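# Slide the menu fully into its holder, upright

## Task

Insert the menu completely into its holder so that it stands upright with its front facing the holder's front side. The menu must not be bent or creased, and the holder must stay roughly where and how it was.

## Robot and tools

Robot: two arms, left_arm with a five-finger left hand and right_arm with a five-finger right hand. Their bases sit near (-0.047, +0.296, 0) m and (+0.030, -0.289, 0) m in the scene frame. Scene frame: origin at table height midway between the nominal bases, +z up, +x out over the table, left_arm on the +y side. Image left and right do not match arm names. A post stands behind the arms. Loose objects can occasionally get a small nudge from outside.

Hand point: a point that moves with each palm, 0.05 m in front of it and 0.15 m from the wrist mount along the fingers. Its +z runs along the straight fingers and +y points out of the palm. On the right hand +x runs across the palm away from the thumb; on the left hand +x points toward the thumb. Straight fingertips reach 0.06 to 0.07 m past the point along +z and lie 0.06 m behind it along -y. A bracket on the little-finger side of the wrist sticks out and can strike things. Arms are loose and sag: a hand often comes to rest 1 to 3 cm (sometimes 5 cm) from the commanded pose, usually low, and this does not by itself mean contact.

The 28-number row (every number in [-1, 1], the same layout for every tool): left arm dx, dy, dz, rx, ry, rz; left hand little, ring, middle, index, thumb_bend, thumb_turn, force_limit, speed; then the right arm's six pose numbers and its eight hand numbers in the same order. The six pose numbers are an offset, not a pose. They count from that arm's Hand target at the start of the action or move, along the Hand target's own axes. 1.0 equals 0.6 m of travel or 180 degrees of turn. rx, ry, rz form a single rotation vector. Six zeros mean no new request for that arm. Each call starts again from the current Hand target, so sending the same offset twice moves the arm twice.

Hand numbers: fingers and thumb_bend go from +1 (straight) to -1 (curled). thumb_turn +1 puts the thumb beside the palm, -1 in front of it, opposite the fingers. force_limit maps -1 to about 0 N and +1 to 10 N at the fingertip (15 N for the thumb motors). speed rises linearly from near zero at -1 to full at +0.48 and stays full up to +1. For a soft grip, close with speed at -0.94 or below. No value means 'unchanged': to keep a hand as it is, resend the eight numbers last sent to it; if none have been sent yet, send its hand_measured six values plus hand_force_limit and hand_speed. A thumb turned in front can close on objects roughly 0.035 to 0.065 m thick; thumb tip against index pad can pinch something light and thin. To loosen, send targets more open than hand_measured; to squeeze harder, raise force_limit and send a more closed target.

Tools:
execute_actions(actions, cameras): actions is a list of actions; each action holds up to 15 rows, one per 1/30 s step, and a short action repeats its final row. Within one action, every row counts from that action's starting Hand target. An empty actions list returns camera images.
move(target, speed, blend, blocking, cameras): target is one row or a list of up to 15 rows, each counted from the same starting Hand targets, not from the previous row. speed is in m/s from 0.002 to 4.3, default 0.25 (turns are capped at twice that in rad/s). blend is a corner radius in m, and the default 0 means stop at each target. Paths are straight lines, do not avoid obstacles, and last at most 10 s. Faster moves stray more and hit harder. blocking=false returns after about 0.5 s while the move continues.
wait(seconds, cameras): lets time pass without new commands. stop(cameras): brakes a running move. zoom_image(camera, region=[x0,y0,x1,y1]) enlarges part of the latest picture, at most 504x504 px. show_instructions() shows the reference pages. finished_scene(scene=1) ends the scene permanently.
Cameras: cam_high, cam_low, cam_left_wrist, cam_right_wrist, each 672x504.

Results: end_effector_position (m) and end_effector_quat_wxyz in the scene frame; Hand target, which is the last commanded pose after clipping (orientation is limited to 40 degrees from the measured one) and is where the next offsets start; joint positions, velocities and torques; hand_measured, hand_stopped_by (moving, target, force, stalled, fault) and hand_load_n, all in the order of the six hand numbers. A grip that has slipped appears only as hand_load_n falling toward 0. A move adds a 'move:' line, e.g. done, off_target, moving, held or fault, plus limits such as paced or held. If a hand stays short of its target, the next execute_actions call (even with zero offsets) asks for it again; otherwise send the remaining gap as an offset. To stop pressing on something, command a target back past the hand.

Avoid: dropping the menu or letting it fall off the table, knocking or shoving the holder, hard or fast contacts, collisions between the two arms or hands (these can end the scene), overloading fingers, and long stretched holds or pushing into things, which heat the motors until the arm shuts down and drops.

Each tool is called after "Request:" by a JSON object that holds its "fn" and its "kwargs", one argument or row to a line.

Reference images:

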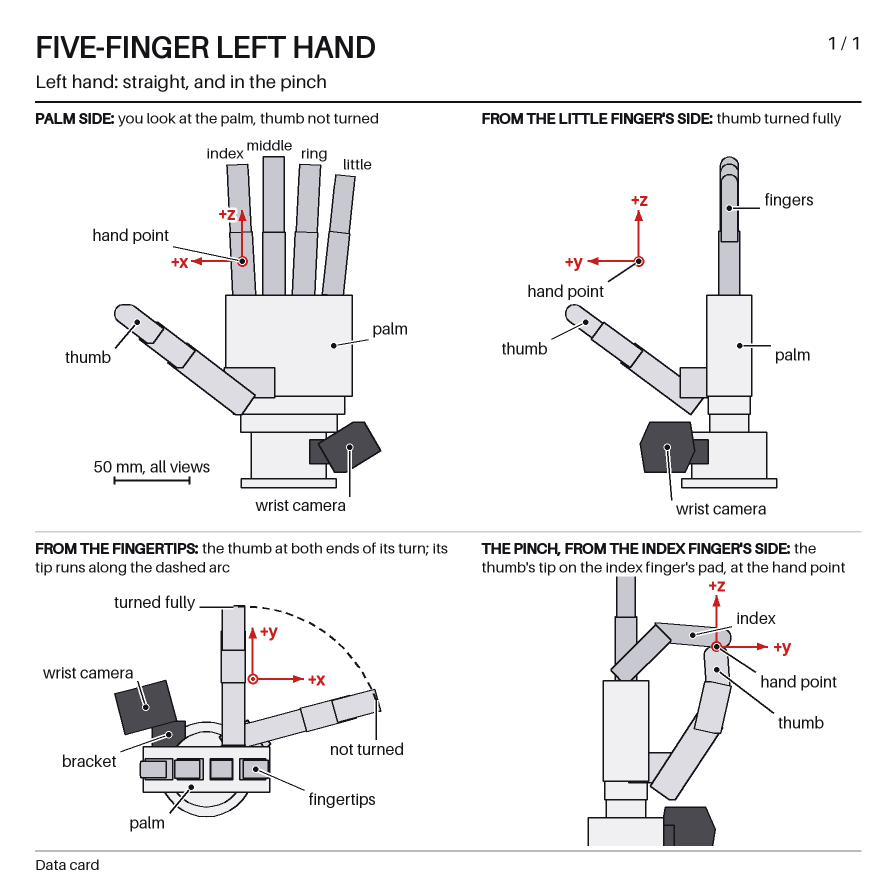

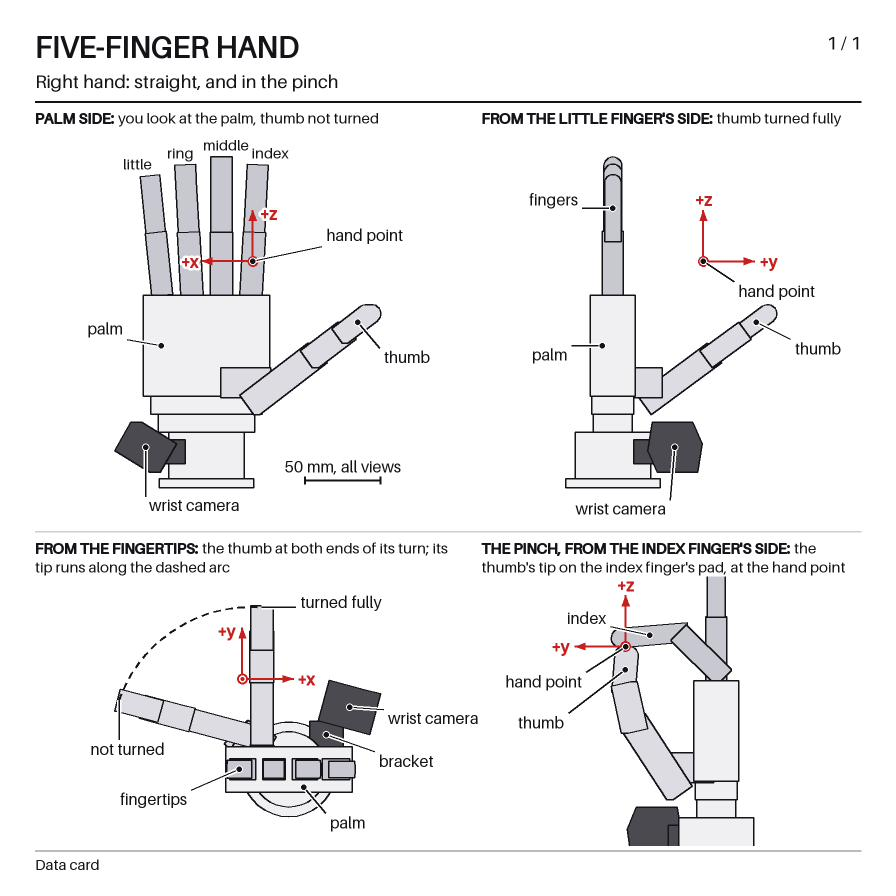

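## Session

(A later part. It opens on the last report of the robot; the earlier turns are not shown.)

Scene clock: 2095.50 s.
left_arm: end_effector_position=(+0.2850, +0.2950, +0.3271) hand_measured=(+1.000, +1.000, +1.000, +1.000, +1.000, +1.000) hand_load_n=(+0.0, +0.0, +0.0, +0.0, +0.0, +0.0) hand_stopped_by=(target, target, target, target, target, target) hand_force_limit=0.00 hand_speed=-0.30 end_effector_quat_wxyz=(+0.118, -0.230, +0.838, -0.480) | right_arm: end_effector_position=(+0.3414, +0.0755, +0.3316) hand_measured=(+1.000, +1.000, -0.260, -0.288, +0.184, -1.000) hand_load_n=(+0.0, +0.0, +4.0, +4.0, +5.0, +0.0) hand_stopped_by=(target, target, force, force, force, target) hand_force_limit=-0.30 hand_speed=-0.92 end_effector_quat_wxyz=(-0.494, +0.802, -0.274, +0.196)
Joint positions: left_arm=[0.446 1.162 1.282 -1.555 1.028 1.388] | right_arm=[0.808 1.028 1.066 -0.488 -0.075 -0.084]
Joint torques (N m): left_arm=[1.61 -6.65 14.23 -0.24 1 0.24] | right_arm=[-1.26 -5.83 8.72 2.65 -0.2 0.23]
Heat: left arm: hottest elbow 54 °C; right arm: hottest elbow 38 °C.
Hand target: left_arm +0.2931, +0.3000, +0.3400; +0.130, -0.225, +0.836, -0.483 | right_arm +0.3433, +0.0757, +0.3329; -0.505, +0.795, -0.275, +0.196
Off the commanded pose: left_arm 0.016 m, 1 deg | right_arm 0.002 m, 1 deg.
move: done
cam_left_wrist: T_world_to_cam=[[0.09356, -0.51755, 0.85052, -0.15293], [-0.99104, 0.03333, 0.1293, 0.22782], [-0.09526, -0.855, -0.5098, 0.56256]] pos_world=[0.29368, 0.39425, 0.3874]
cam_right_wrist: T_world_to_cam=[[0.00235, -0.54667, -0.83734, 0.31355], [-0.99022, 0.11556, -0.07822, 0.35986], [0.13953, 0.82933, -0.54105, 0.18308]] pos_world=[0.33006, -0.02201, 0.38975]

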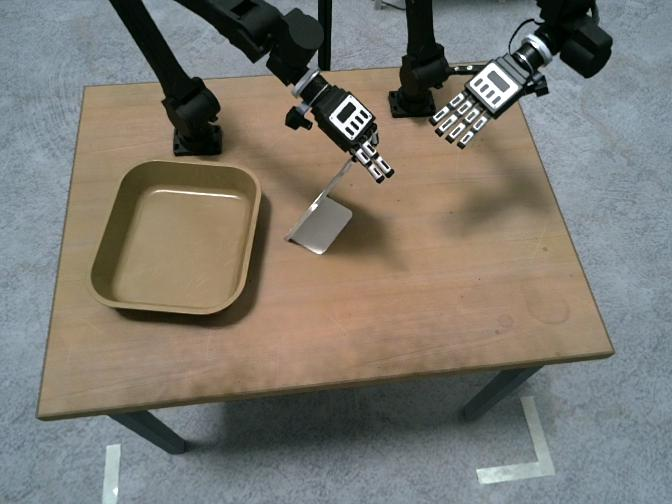

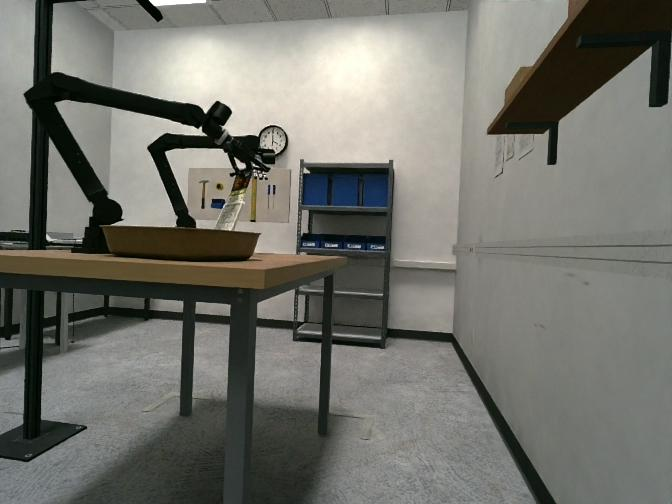

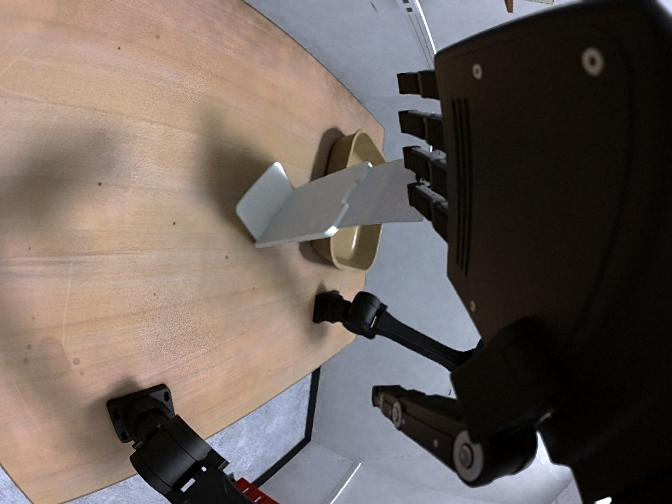

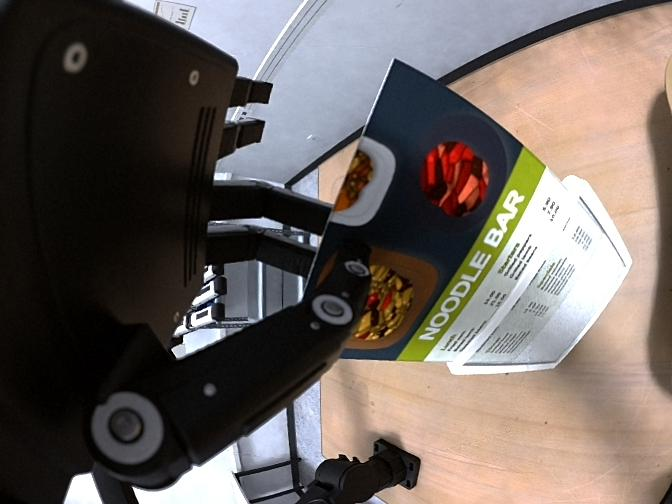

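Request:
{"fn": "move", "kwargs": {
  "target": [0,0,0,0,0,0,1,1,1,1,1,1,0,-0.3,0.0003,-0.0022,0.0155,-0.0388,-0.0016,0.0002,1,1,-0.28,-0.29,0.17,-1,-0.3,-0.92],
  "speed": 0.03,
  "cameras": ["cam_left_wrist","cam_right_wrist","cam_high","cam_low"]
}}

Request:
{"fn": "zoom_image", "kwargs": {
  "camera": "cam_high",
  "region": [310, 145, 370, 215]
}}

Request:
{"fn": "zoom_image", "kwargs": {
  "camera": "cam_left_wrist",
  "region": [330, 190, 430, 240]
}}

Scene clock: 2156.43 s.
left_arm: end_effector_position=(+0.2850, +0.2950, +0.3271) hand_measured=(+1.000, +1.000, +1.000, +1.000, +1.000, +1.000) hand_load_n=(+0.0, +0.0, +0.0, +0.0, +0.0, -0.5) hand_stopped_by=(target, target, target, target, target, target) hand_force_limit=0.00 hand_speed=-0.30 end_effector_quat_wxyz=(+0.118, -0.230, +0.838, -0.480) | right_arm: end_effector_position=(+0.3411, +0.0751, +0.3060) hand_measured=(+1.000, +1.000, -0.260, -0.288, +0.184, -1.000) hand_load_n=(+0.0, +0.0, +4.0, +4.0, +5.0, +0.0) hand_stopped_by=(target, target, force, force, force, target) hand_force_limit=-0.30 hand_speed=-0.92 end_effector_quat_wxyz=(-0.443, +0.832, -0.287, +0.171)
Joint positions: left_arm=[0.446 1.162 1.282 -1.555 1.028 1.388] | right_arm=[0.808 1.094 1.113 -0.602 -0.075 -0.086]
Joint torques (N m): left_arm=[1.61 -6.65 14.23 -0.25 1 0.24] | right_arm=[-0.91 -5.19 14.22 1.17 0.14 0.15]
Heat: left arm: hottest elbow 54 °C; right arm: hottest elbow 37 °C.
Hand target: left_arm +0.2931, +0.3000, +0.3400; +0.130, -0.225, +0.836, -0.483 | right_arm +0.3493, +0.0825, +0.3304; -0.456, +0.824, -0.285, +0.177
Off the commanded pose: left_arm 0.016 m, 1 deg | right_arm 0.027 m, 2 deg.
move: off_target (right_arm)
cam_left_wrist: T_world_to_cam=[[0.09356, -0.51755, 0.85052, -0.15293], [-0.99104, 0.03333, 0.1293, 0.22782], [-0.09526, -0.855, -0.5098, 0.56256]] pos_world=[0.29368, 0.39425, 0.3874]
cam_right_wrist: T_world_to_cam=[[-0.07255, -0.62297, -0.77887, 0.30528], [-0.99378, 0.11128, 0.00357, 0.33426], [0.08445, 0.77429, -0.62717, 0.21893]] pos_world=[0.33584, -0.01653, 0.37389]

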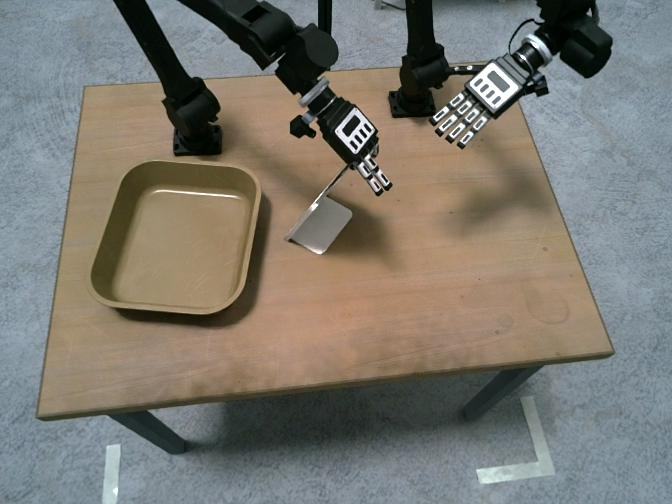

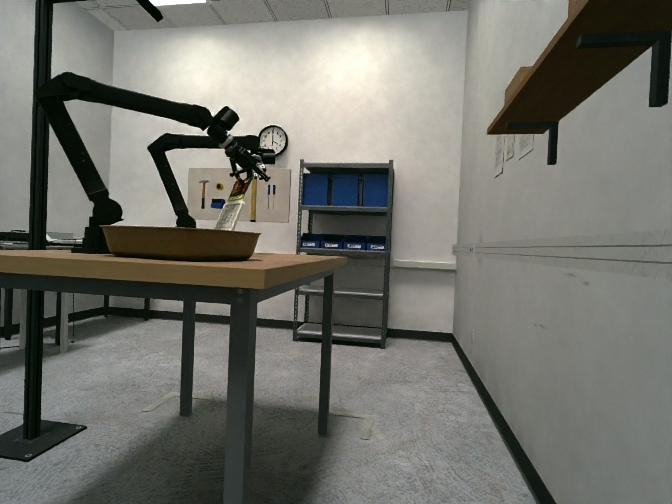

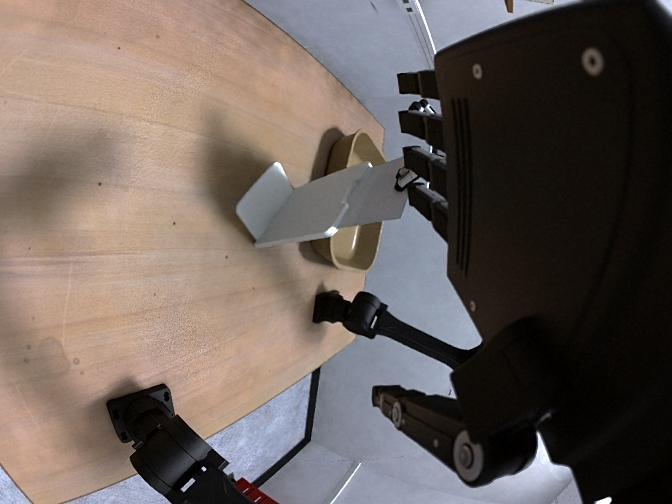

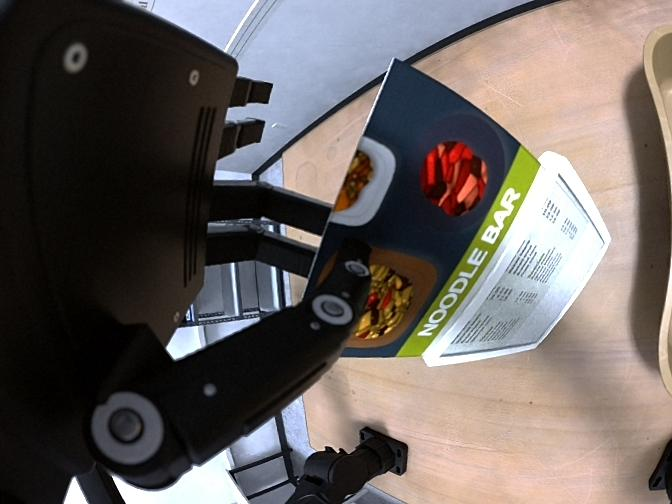

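Scaled by 7.200 from the camera's image (finer frame: 960x720).

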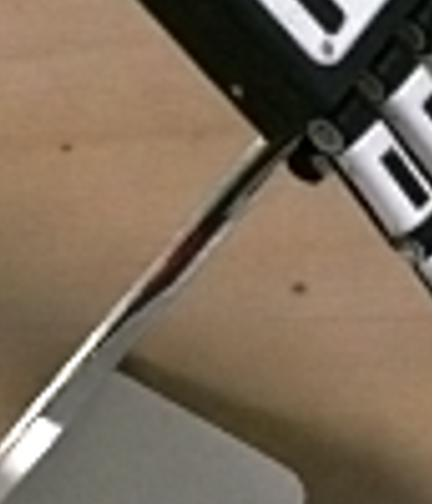

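Scaled by 5.040 from the camera's image (finer frame: 960x720).

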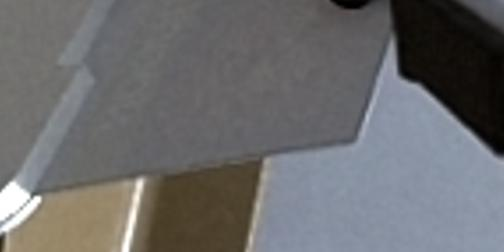

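Request:
{"fn": "move", "kwargs": {
  "target": [0,0,0,0,0,0,1,1,1,1,1,1,0,-0.3,-0.0019,0.0479,0.0215,0,0,0,1,1,-0.28,-0.29,0.17,-1,-0.3,-0.92],
  "speed": 0.03,
  "cameras": ["cam_left_wrist","cam_right_wrist","cam_high","cam_low"]
}}

Request:
{"fn": "zoom_image", "kwargs": {
  "camera": "cam_high",
  "region": [310, 145, 370, 215]
}}

Request:
{"fn": "zoom_image", "kwargs": {
  "camera": "cam_left_wrist",
  "region": [320, 150, 420, 240]
}}

Request:
{"fn": "zoom_image", "kwargs": {
  "camera": "cam_low",
  "region": [205, 150, 265, 230]
}}

Scene clock: 2178.47 s.
left_arm: end_effector_position=(+0.2850, +0.2950, +0.3271) hand_measured=(+1.000, +1.000, +1.000, +1.000, +1.000, +1.000) hand_load_n=(+0.0, +0.0, +0.0, +0.0, +0.0, -0.5) hand_stopped_by=(target, target, target, target, target, target) hand_force_limit=0.00 hand_speed=-0.30 end_effector_quat_wxyz=(+0.118, -0.230, +0.838, -0.480) | right_arm: end_effector_position=(+0.3439, +0.0780, +0.3023) hand_measured=(+1.000, +1.000, -0.260, -0.288, +0.184, -1.000) hand_load_n=(+0.0, +0.0, +4.0, +4.0, +5.0, +0.0) hand_stopped_by=(target, target, force, force, force, target) hand_force_limit=-0.30 hand_speed=-0.92 end_effector_quat_wxyz=(-0.451, +0.828, -0.285, +0.174)
Joint positions: left_arm=[0.446 1.162 1.282 -1.555 1.028 1.388] | right_arm=[0.808 1.094 1.093 -0.562 -0.075 -0.084]
Joint torques (N m): left_arm=[1.73 -6.65 14.22 -0.25 1 0.24] | right_arm=[-0.73 -6.12 8.66 2.5 0.12 0.14]
Heat: left arm: hottest elbow 54 °C; right arm: hottest elbow 41 °C.
Hand target: left_arm +0.2931, +0.3000, +0.3400; +0.130, -0.225, +0.836, -0.483 | right_arm +0.3466, +0.0795, +0.2991; -0.456, +0.824, -0.285, +0.177
Off the commanded pose: left_arm 0.016 m, 1 deg | right_arm 0.004 m, 1 deg.
move: done
cam_left_wrist: T_world_to_cam=[[0.09356, -0.51755, 0.85052, -0.15293], [-0.99104, 0.03333, 0.1293, 0.22782], [-0.09526, -0.855, -0.5098, 0.56256]] pos_world=[0.29368, 0.39425, 0.3874]
cam_right_wrist: T_world_to_cam=[[-0.06269, -0.61119, -0.789, 0.30314], [-0.99365, 0.11219, -0.00796, 0.34009], [0.09338, 0.78349, -0.61435, 0.20643]] pos_world=[0.33766, -0.01461, 0.3687]

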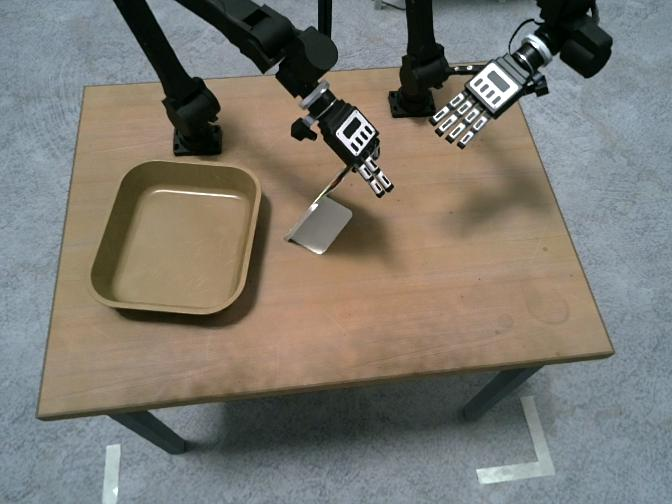

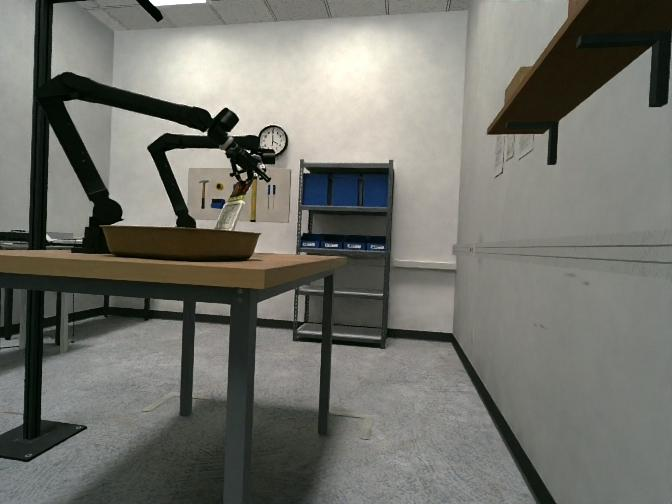

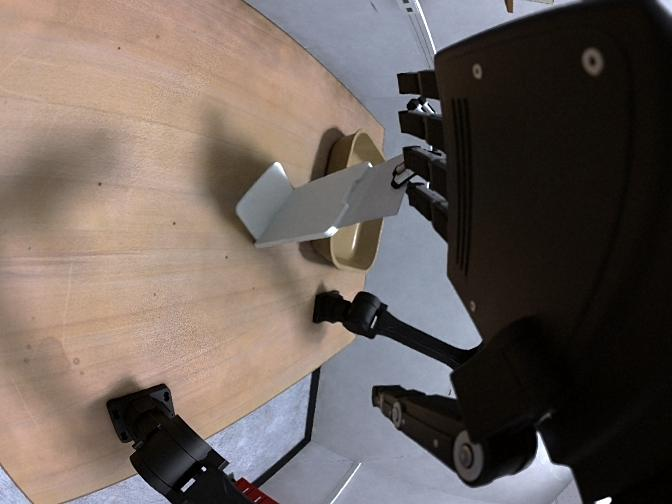

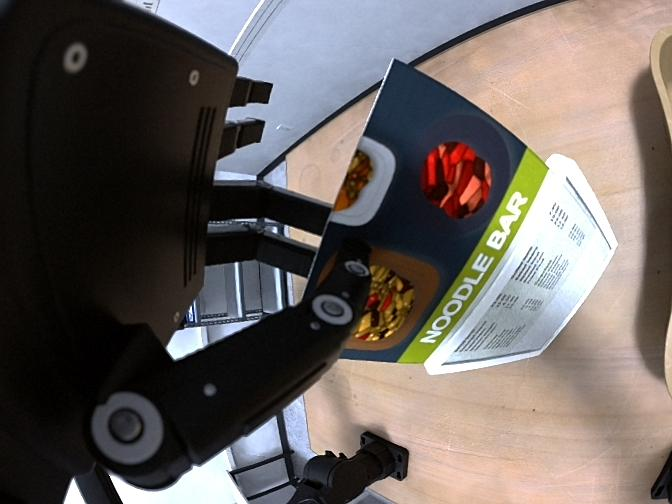

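Scaled by 7.200 from the camera's image (finer frame: 960x720).

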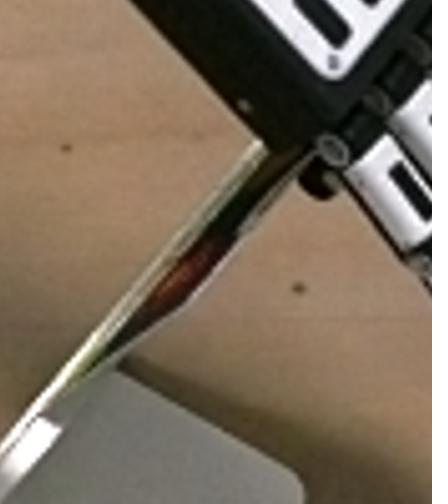

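Scaled by 5.040 from the camera's image (finer frame: 960x720).

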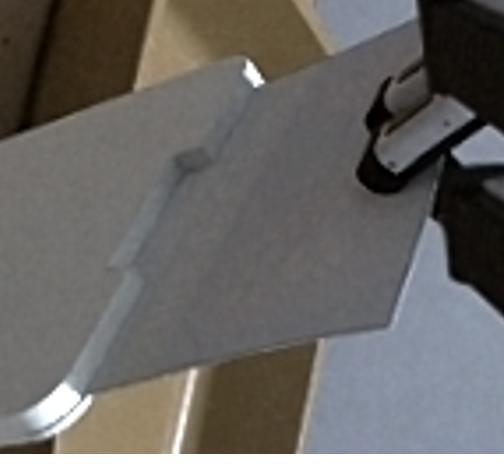

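Scaled by 6.300 from the camera's image (finer frame: 960x720).

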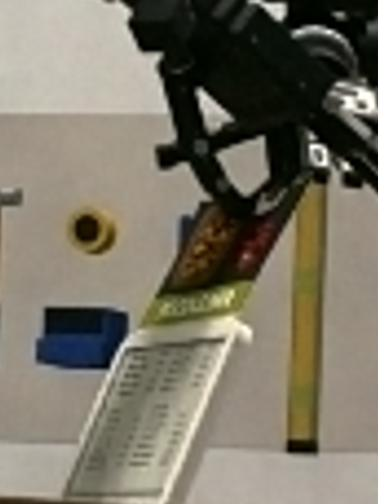

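Request:
{"fn": "move", "kwargs": {
  "target": [0,0,0,0,0,0,1,1,1,1,1,1,0,-0.3,-0.0017,0.0362,0.0012,0,0,0,1,1,-0.28,-0.29,0.17,-1,-0.3,-0.92],
  "speed": 0.03,
  "cameras": ["cam_left_wrist","cam_right_wrist","cam_high","cam_low"]
}}

Request:
{"fn": "zoom_image", "kwargs": {
  "camera": "cam_high",
  "region": [310, 145, 370, 215]
}}

Request:
{"fn": "zoom_image", "kwargs": {
  "camera": "cam_left_wrist",
  "region": [320, 150, 420, 240]
}}

Request:
{"fn": "zoom_image", "kwargs": {
  "camera": "cam_low",
  "region": [205, 150, 265, 230]
}}

Scene clock: 2187.27 s.
left_arm: end_effector_position=(+0.2850, +0.2950, +0.3271) hand_measured=(+1.000, +1.000, +1.000, +1.000, +1.000, +1.000) hand_load_n=(+0.0, +0.0, +0.0, +0.0, +0.0, -0.5) hand_stopped_by=(target, target, target, target, target, target) hand_force_limit=0.00 hand_speed=-0.30 end_effector_quat_wxyz=(+0.118, -0.230, +0.838, -0.480) | right_arm: end_effector_position=(+0.3373, +0.0715, +0.2805) hand_measured=(+1.000, +1.000, -0.260, -0.288, +0.184, -1.000) hand_load_n=(+0.0, +0.0, +4.0, +4.0, +5.0, +0.0) hand_stopped_by=(target, target, force, force, force, target) hand_force_limit=-0.30 hand_speed=-0.92 end_effector_quat_wxyz=(-0.448, +0.829, -0.286, +0.173)
Joint positions: left_arm=[0.446 1.162 1.282 -1.555 1.028 1.388] | right_arm=[0.808 1.074 1.024 -0.521 -0.075 -0.084]
Joint torques (N m): left_arm=[1.67 -6.65 14.24 -0.25 1 0.24] | right_arm=[-1.2 -6.18 8.55 2.5 0.05 0.14]
Heat: left arm: hottest elbow 54 °C; right arm: hottest elbow 40 °C.
Hand target: left_arm +0.2931, +0.3000, +0.3400; +0.130, -0.225, +0.836, -0.483 | right_arm +0.3395, +0.0715, +0.2801; -0.456, +0.824, -0.285, +0.177
Off the commanded pose: left_arm 0.016 m, 1 deg | right_arm 0.002 m, 1 deg.
move: done
cam_left_wrist: T_world_to_cam=[[0.09356, -0.51755, 0.85052, -0.15293], [-0.99104, 0.03333, 0.1293, 0.22782], [-0.09526, -0.855, -0.5098, 0.56256]] pos_world=[0.29368, 0.39425, 0.3874]
cam_right_wrist: T_world_to_cam=[[-0.06617, -0.61463, -0.78604, 0.28212], [-0.99369, 0.1121, -0.004, 0.33298], [0.09057, 0.78081, -0.61817, 0.20093]] pos_world=[0.33135, -0.02082, 0.3473]

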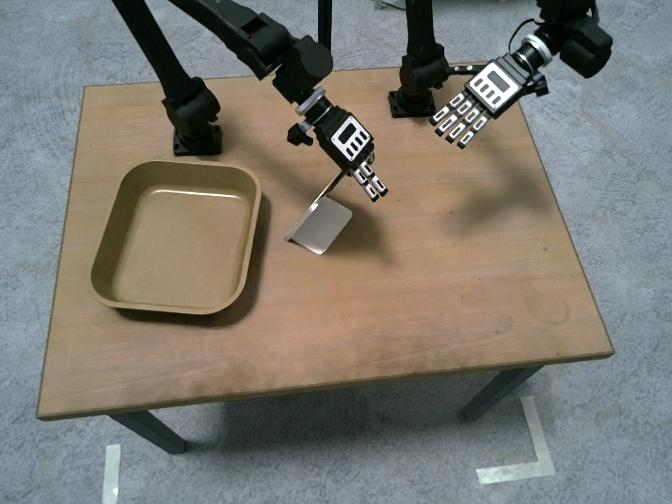

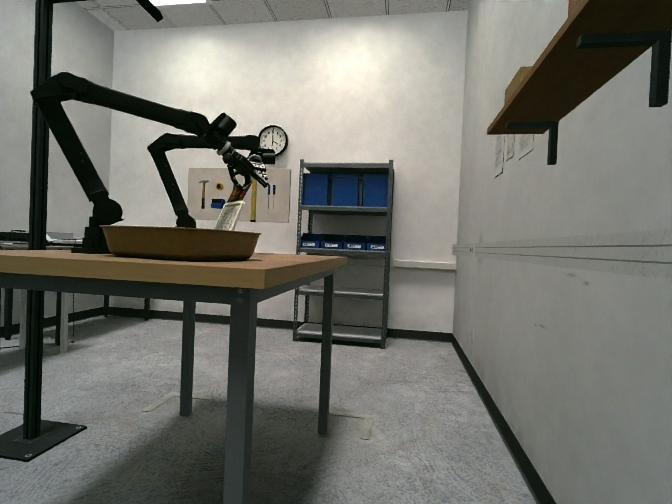

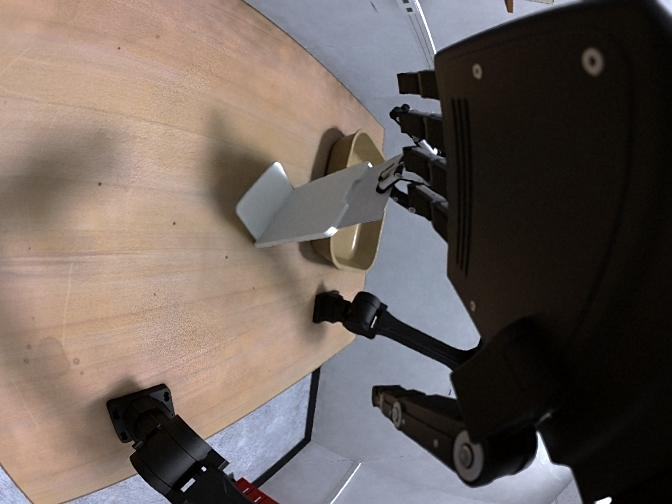

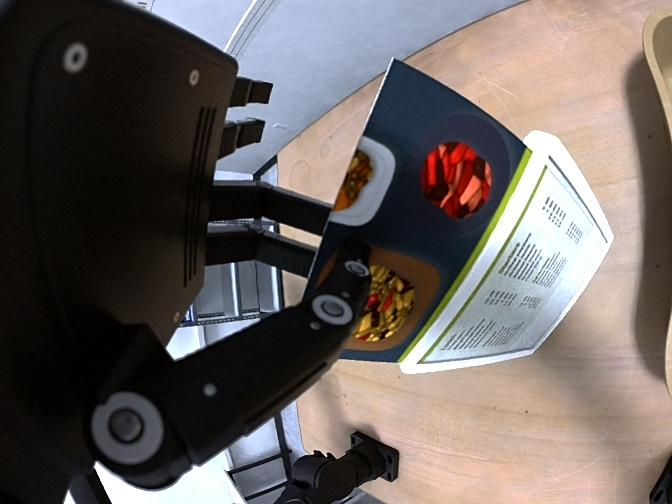

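Scaled by 7.200 from the camera's image (finer frame: 960x720).

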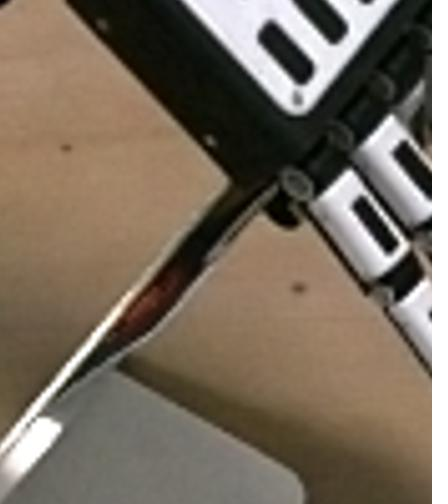

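Scaled by 5.040 from the camera's image (finer frame: 960x720).

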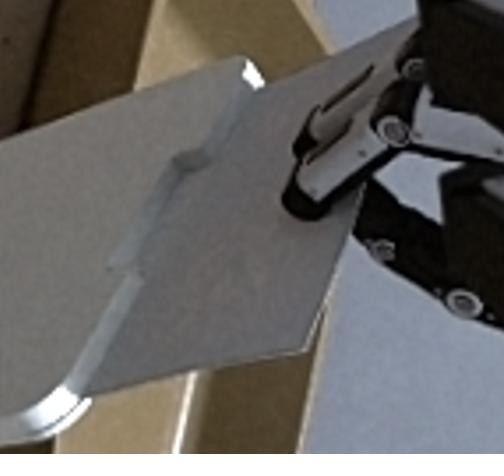

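Scaled by 6.300 from the camera's image (finer frame: 960x720).

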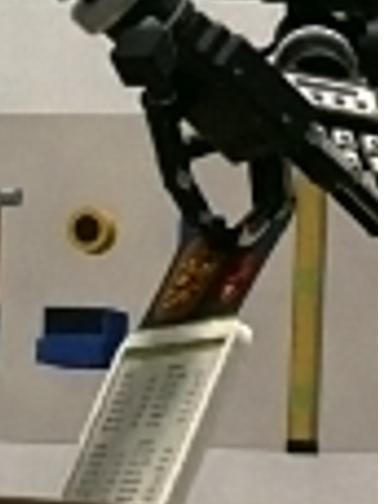

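Request:
{"fn": "move", "kwargs": {
  "target": [0,0,0,0,0,0,1,1,1,1,1,1,0,-0.3,-0.0013,0.0273,0.0005,0,0,0,1,1,-0.28,-0.29,0.17,-1,-0.3,-0.92],
  "speed": 0.03,
  "cameras": ["cam_left_wrist","cam_right_wrist","cam_high","cam_low"]
}}

Request:
{"fn": "zoom_image", "kwargs": {
  "camera": "cam_high",
  "region": [310, 145, 370, 215]
}}

Request:
{"fn": "zoom_image", "kwargs": {
  "camera": "cam_left_wrist",
  "region": [320, 150, 420, 240]
}}

Request:
{"fn": "zoom_image", "kwargs": {
  "camera": "cam_low",
  "region": [205, 150, 265, 230]
}}

Scene clock: 2210.40 s.
left_arm: end_effector_position=(+0.2850, +0.2950, +0.3271) hand_measured=(+1.000, +1.000, +1.000, +1.000, +1.000, +1.000) hand_load_n=(+0.0, +0.0, +0.0, +0.0, +0.0, +0.0) hand_stopped_by=(target, target, target, target, target, target) hand_force_limit=0.00 hand_speed=-0.30 end_effector_quat_wxyz=(+0.118, -0.230, +0.838, -0.480) | right_arm: end_effector_position=(+0.3316, +0.0658, +0.2663) hand_measured=(+1.000, +1.000, -0.260, -0.288, +0.184, -1.000) hand_load_n=(+0.0, +0.0, +4.0, +4.0, +5.0, +0.0) hand_stopped_by=(target, target, force, force, force, target) hand_force_limit=-0.30 hand_speed=-0.92 end_effector_quat_wxyz=(-0.448, +0.829, -0.286, +0.173)
Joint positions: left_arm=[0.446 1.162 1.282 -1.555 1.028 1.388] | right_arm=[0.808 1.054 0.974 -0.49 -0.075 -0.084]
Joint torques (N m): left_arm=[1.73 -6.65 14.23 -0.25 1 0.24] | right_arm=[-1.38 -6.01 8.55 2.5 0 0.13]
Motor temperatures (°C): left_arm=[27 27 55 25 29 25] | right_arm=[27 28 40 25 23 25]
Heat: left arm: hottest elbow 55 °C; right arm: hottest elbow 40 °C.
Hand target: left_arm +0.2931, +0.3000, +0.3400; +0.130, -0.225, +0.836, -0.483 | right_arm +0.3340, +0.0653, +0.2660; -0.456, +0.824, -0.285, +0.177
Off the commanded pose: left_arm 0.016 m, 1 deg | right_arm 0.002 m, 1 deg.
move: done
cam_left_wrist: T_world_to_cam=[[0.09356, -0.51755, 0.85052, -0.15293], [-0.99104, 0.03333, 0.1293, 0.22782], [-0.09526, -0.855, -0.5098, 0.56256]] pos_world=[0.29368, 0.39425, 0.3874]
cam_right_wrist: T_world_to_cam=[[-0.06609, -0.61457, -0.78609, 0.26715], [-0.99369, 0.11213, -0.00412, 0.32794], [0.09068, 0.78085, -0.6181, 0.19713]] pos_world=[0.32565, -0.02652, 0.3332]

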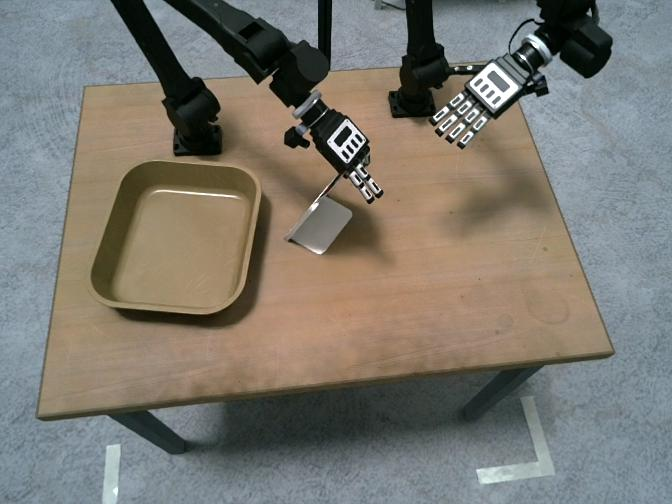

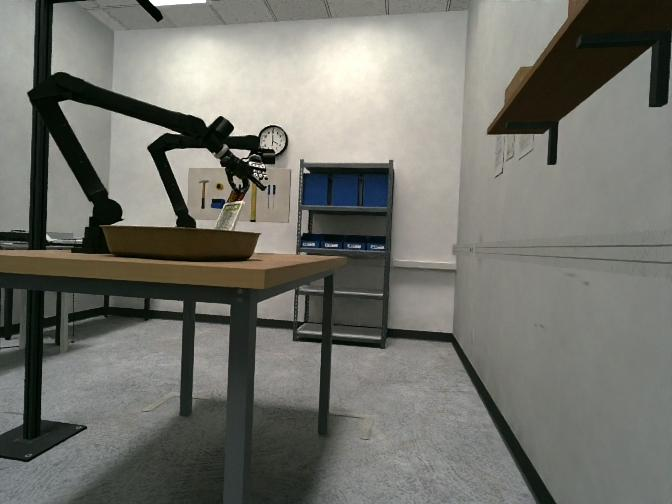

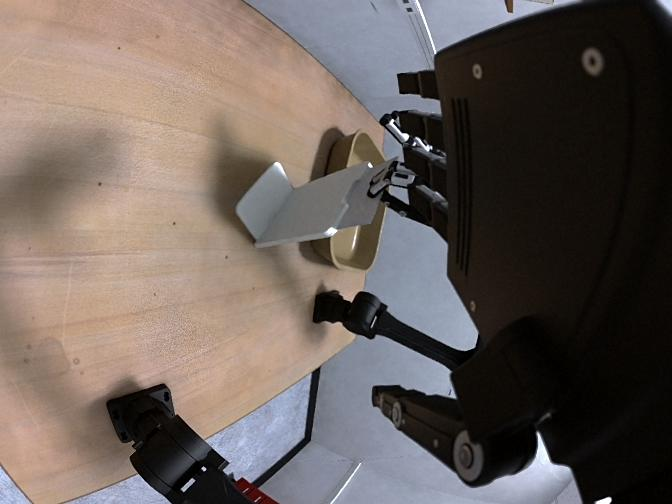

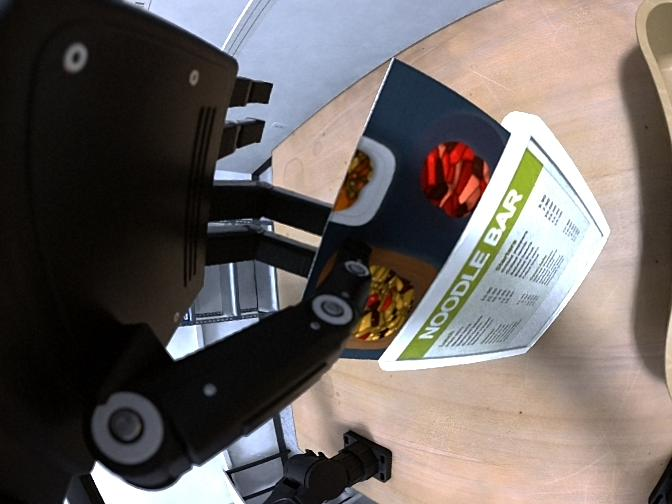

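Scaled by 7.200 from the camera's image (finer frame: 960x720).

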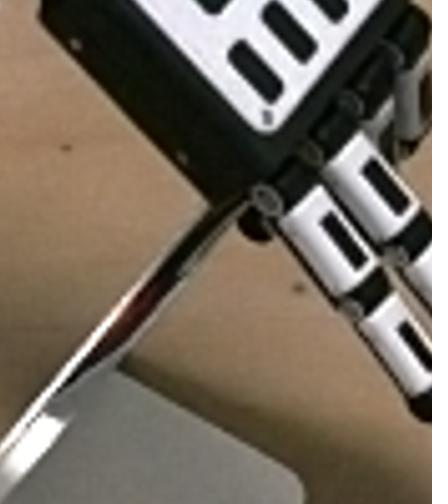

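Scaled by 5.040 from the camera's image (finer frame: 960x720).

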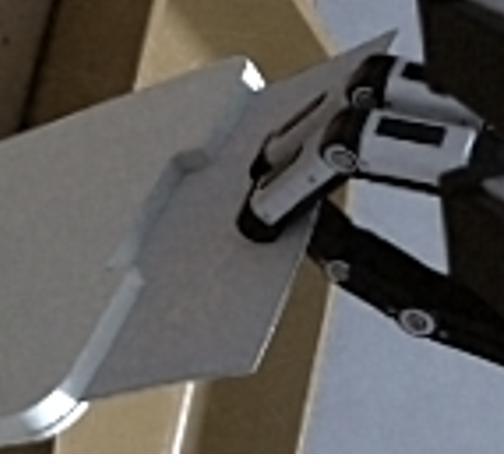

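Scaled by 6.300 from the camera's image (finer frame: 960x720).

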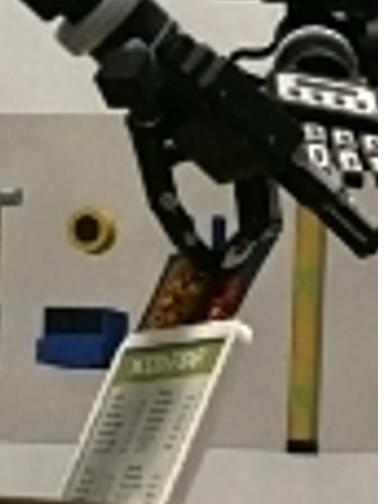

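Request:
{"fn": "move", "kwargs": {
  "target": [0,0,0,0,0,0,1,1,1,1,1,1,0,-0.3,-0.0015,0.0337,0.005,0,0,0,1,1,-0.28,-0.29,0.17,-1,-0.3,-0.92],
  "speed": 0.03,
  "cameras": ["cam_left_wrist","cam_right_wrist","cam_high","cam_low"]
}}

Request:
{"fn": "zoom_image", "kwargs": {
  "camera": "cam_high",
  "region": [300, 145, 370, 225]
}}

Request:
{"fn": "zoom_image", "kwargs": {
  "camera": "cam_left_wrist",
  "region": [320, 150, 420, 240]
}}

Request:
{"fn": "zoom_image", "kwargs": {
  "camera": "cam_low",
  "region": [205, 150, 265, 230]
}}

Request:
{"fn": "zoom_image", "kwargs": {
  "camera": "cam_right_wrist",
  "region": [300, 180, 500, 380]
}}

Scene clock: 2223.10 s.
left_arm: end_effector_position=(+0.2850, +0.2950, +0.3271) hand_measured=(+1.000, +1.000, +1.000, +1.000, +1.000, +1.000) hand_load_n=(+0.0, +0.0, +0.0, +0.0, +0.0, +0.0) hand_stopped_by=(target, target, target, target, target, target) hand_force_limit=0.00 hand_speed=-0.30 end_effector_quat_wxyz=(+0.118, -0.230, +0.838, -0.480) | right_arm: end_effector_position=(+0.3261, +0.0601, +0.2478) hand_measured=(+1.000, +1.000, -0.260, -0.288, +0.184, -1.000) hand_load_n=(+0.0, +0.0, +4.0, +4.0, +5.0, +0.0) hand_stopped_by=(target, target, force, force, force, target) hand_force_limit=-0.30 hand_speed=-0.92 end_effector_quat_wxyz=(-0.448, +0.829, -0.286, +0.173)
Joint positions: left_arm=[0.446 1.162 1.282 -1.555 1.028 1.388] | right_arm=[0.808 1.036 0.913 -0.447 -0.075 -0.084]
Joint torques (N m): left_arm=[1.67 -6.59 14.23 -0.25 1 0.25] | right_arm=[-1.26 -5.42 8.44 2.5 -0.04 0.11]
Motor temperatures (°C): left_arm=[27 27 55 25 29 25] | right_arm=[27 28 39 25 23 25]
Heat: left arm: hottest elbow 55 °C; right arm: hottest elbow 39 °C.
Hand target: left_arm +0.2931, +0.3000, +0.3400; +0.130, -0.225, +0.836, -0.483 | right_arm +0.3288, +0.0592, +0.2471; -0.456, +0.824, -0.285, +0.177
Off the commanded pose: left_arm 0.016 m, 1 deg | right_arm 0.003 m, 1 deg.
move: done
cam_left_wrist: T_world_to_cam=[[0.09356, -0.51755, 0.85052, -0.15293], [-0.99104, 0.03333, 0.1293, 0.22782], [-0.09526, -0.855, -0.5098, 0.56256]] pos_world=[0.29368, 0.39425, 0.3874]
cam_right_wrist: T_world_to_cam=[[-0.06625, -0.61442, -0.78619, 0.24882], [-0.99364, 0.11254, -0.00423, 0.32297], [0.09107, 0.78091, -0.61797, 0.19048]] pos_world=[0.32005, -0.03222, 0.3147]

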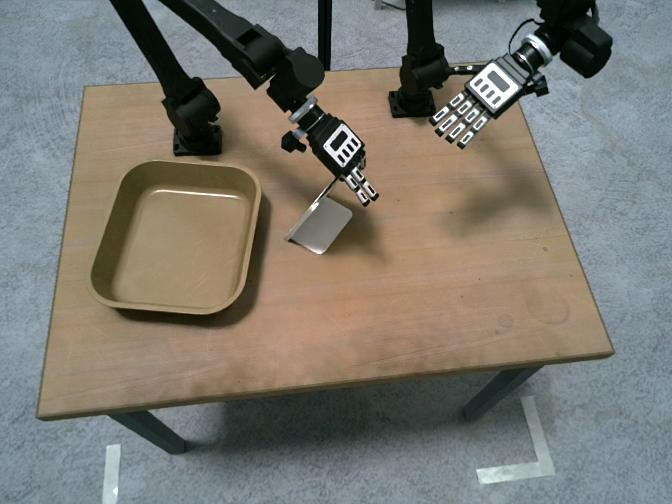

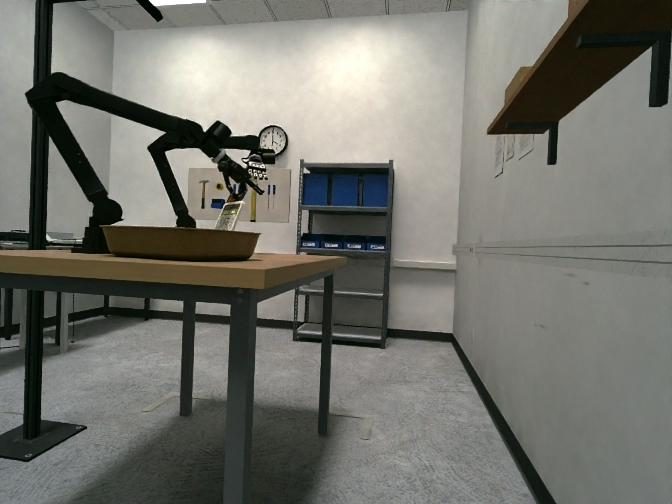

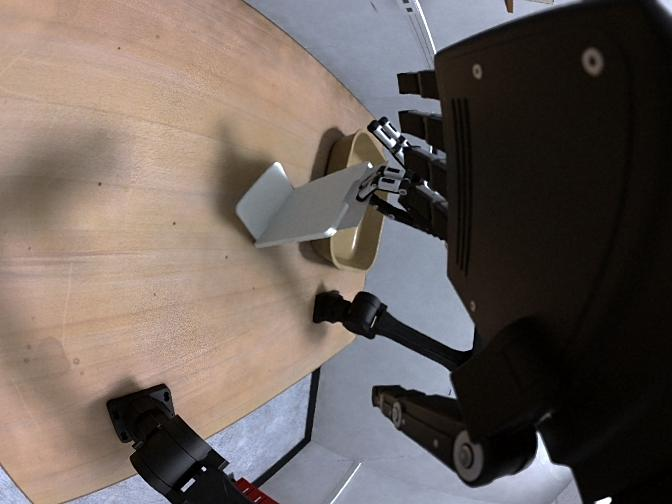

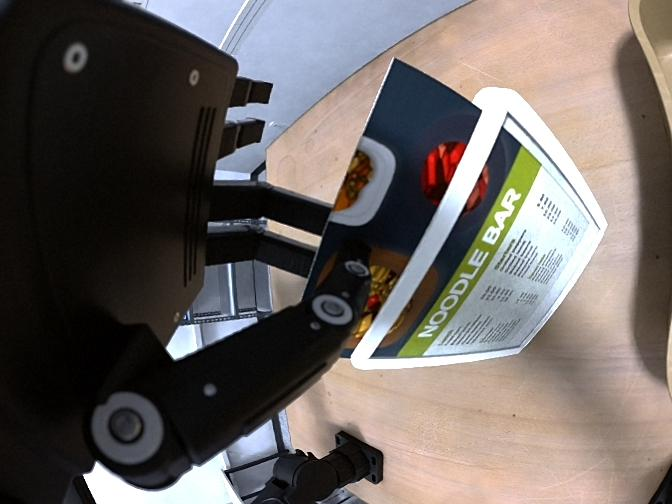

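Scaled by 6.300 from the camera's image (finer frame: 960x720).

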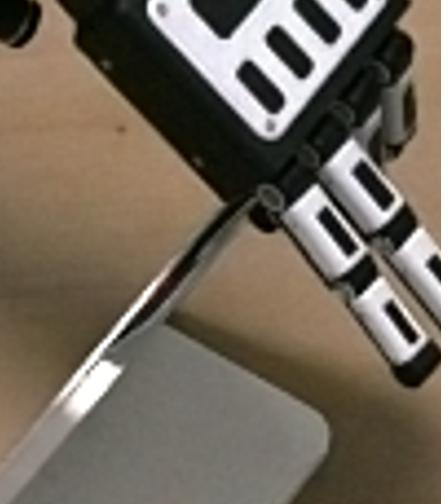

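Scaled by 5.040 from the camera's image (finer frame: 960x720).

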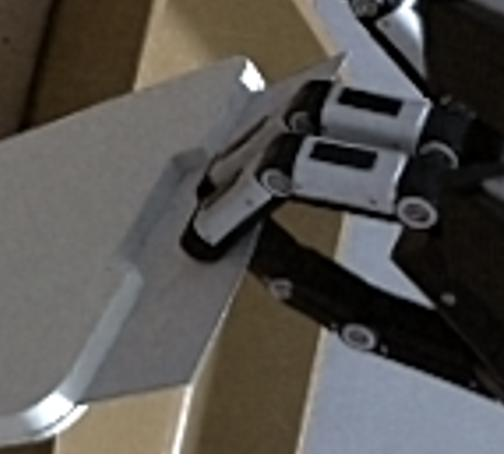

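Scaled by 6.300 from the camera's image (finer frame: 960x720).

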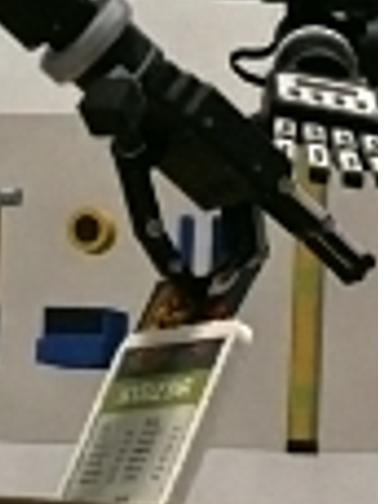

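Scaled by 2.520 from the camera's image (finer frame: 960x720).

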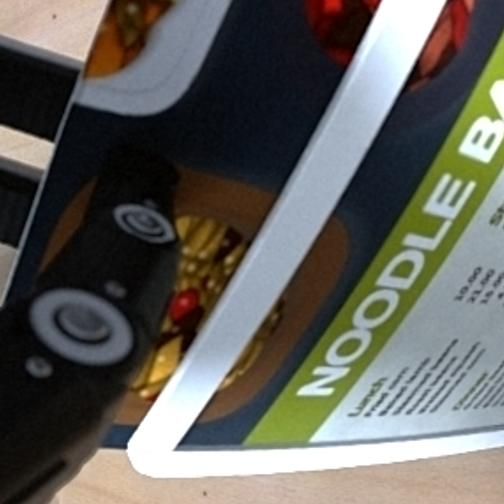

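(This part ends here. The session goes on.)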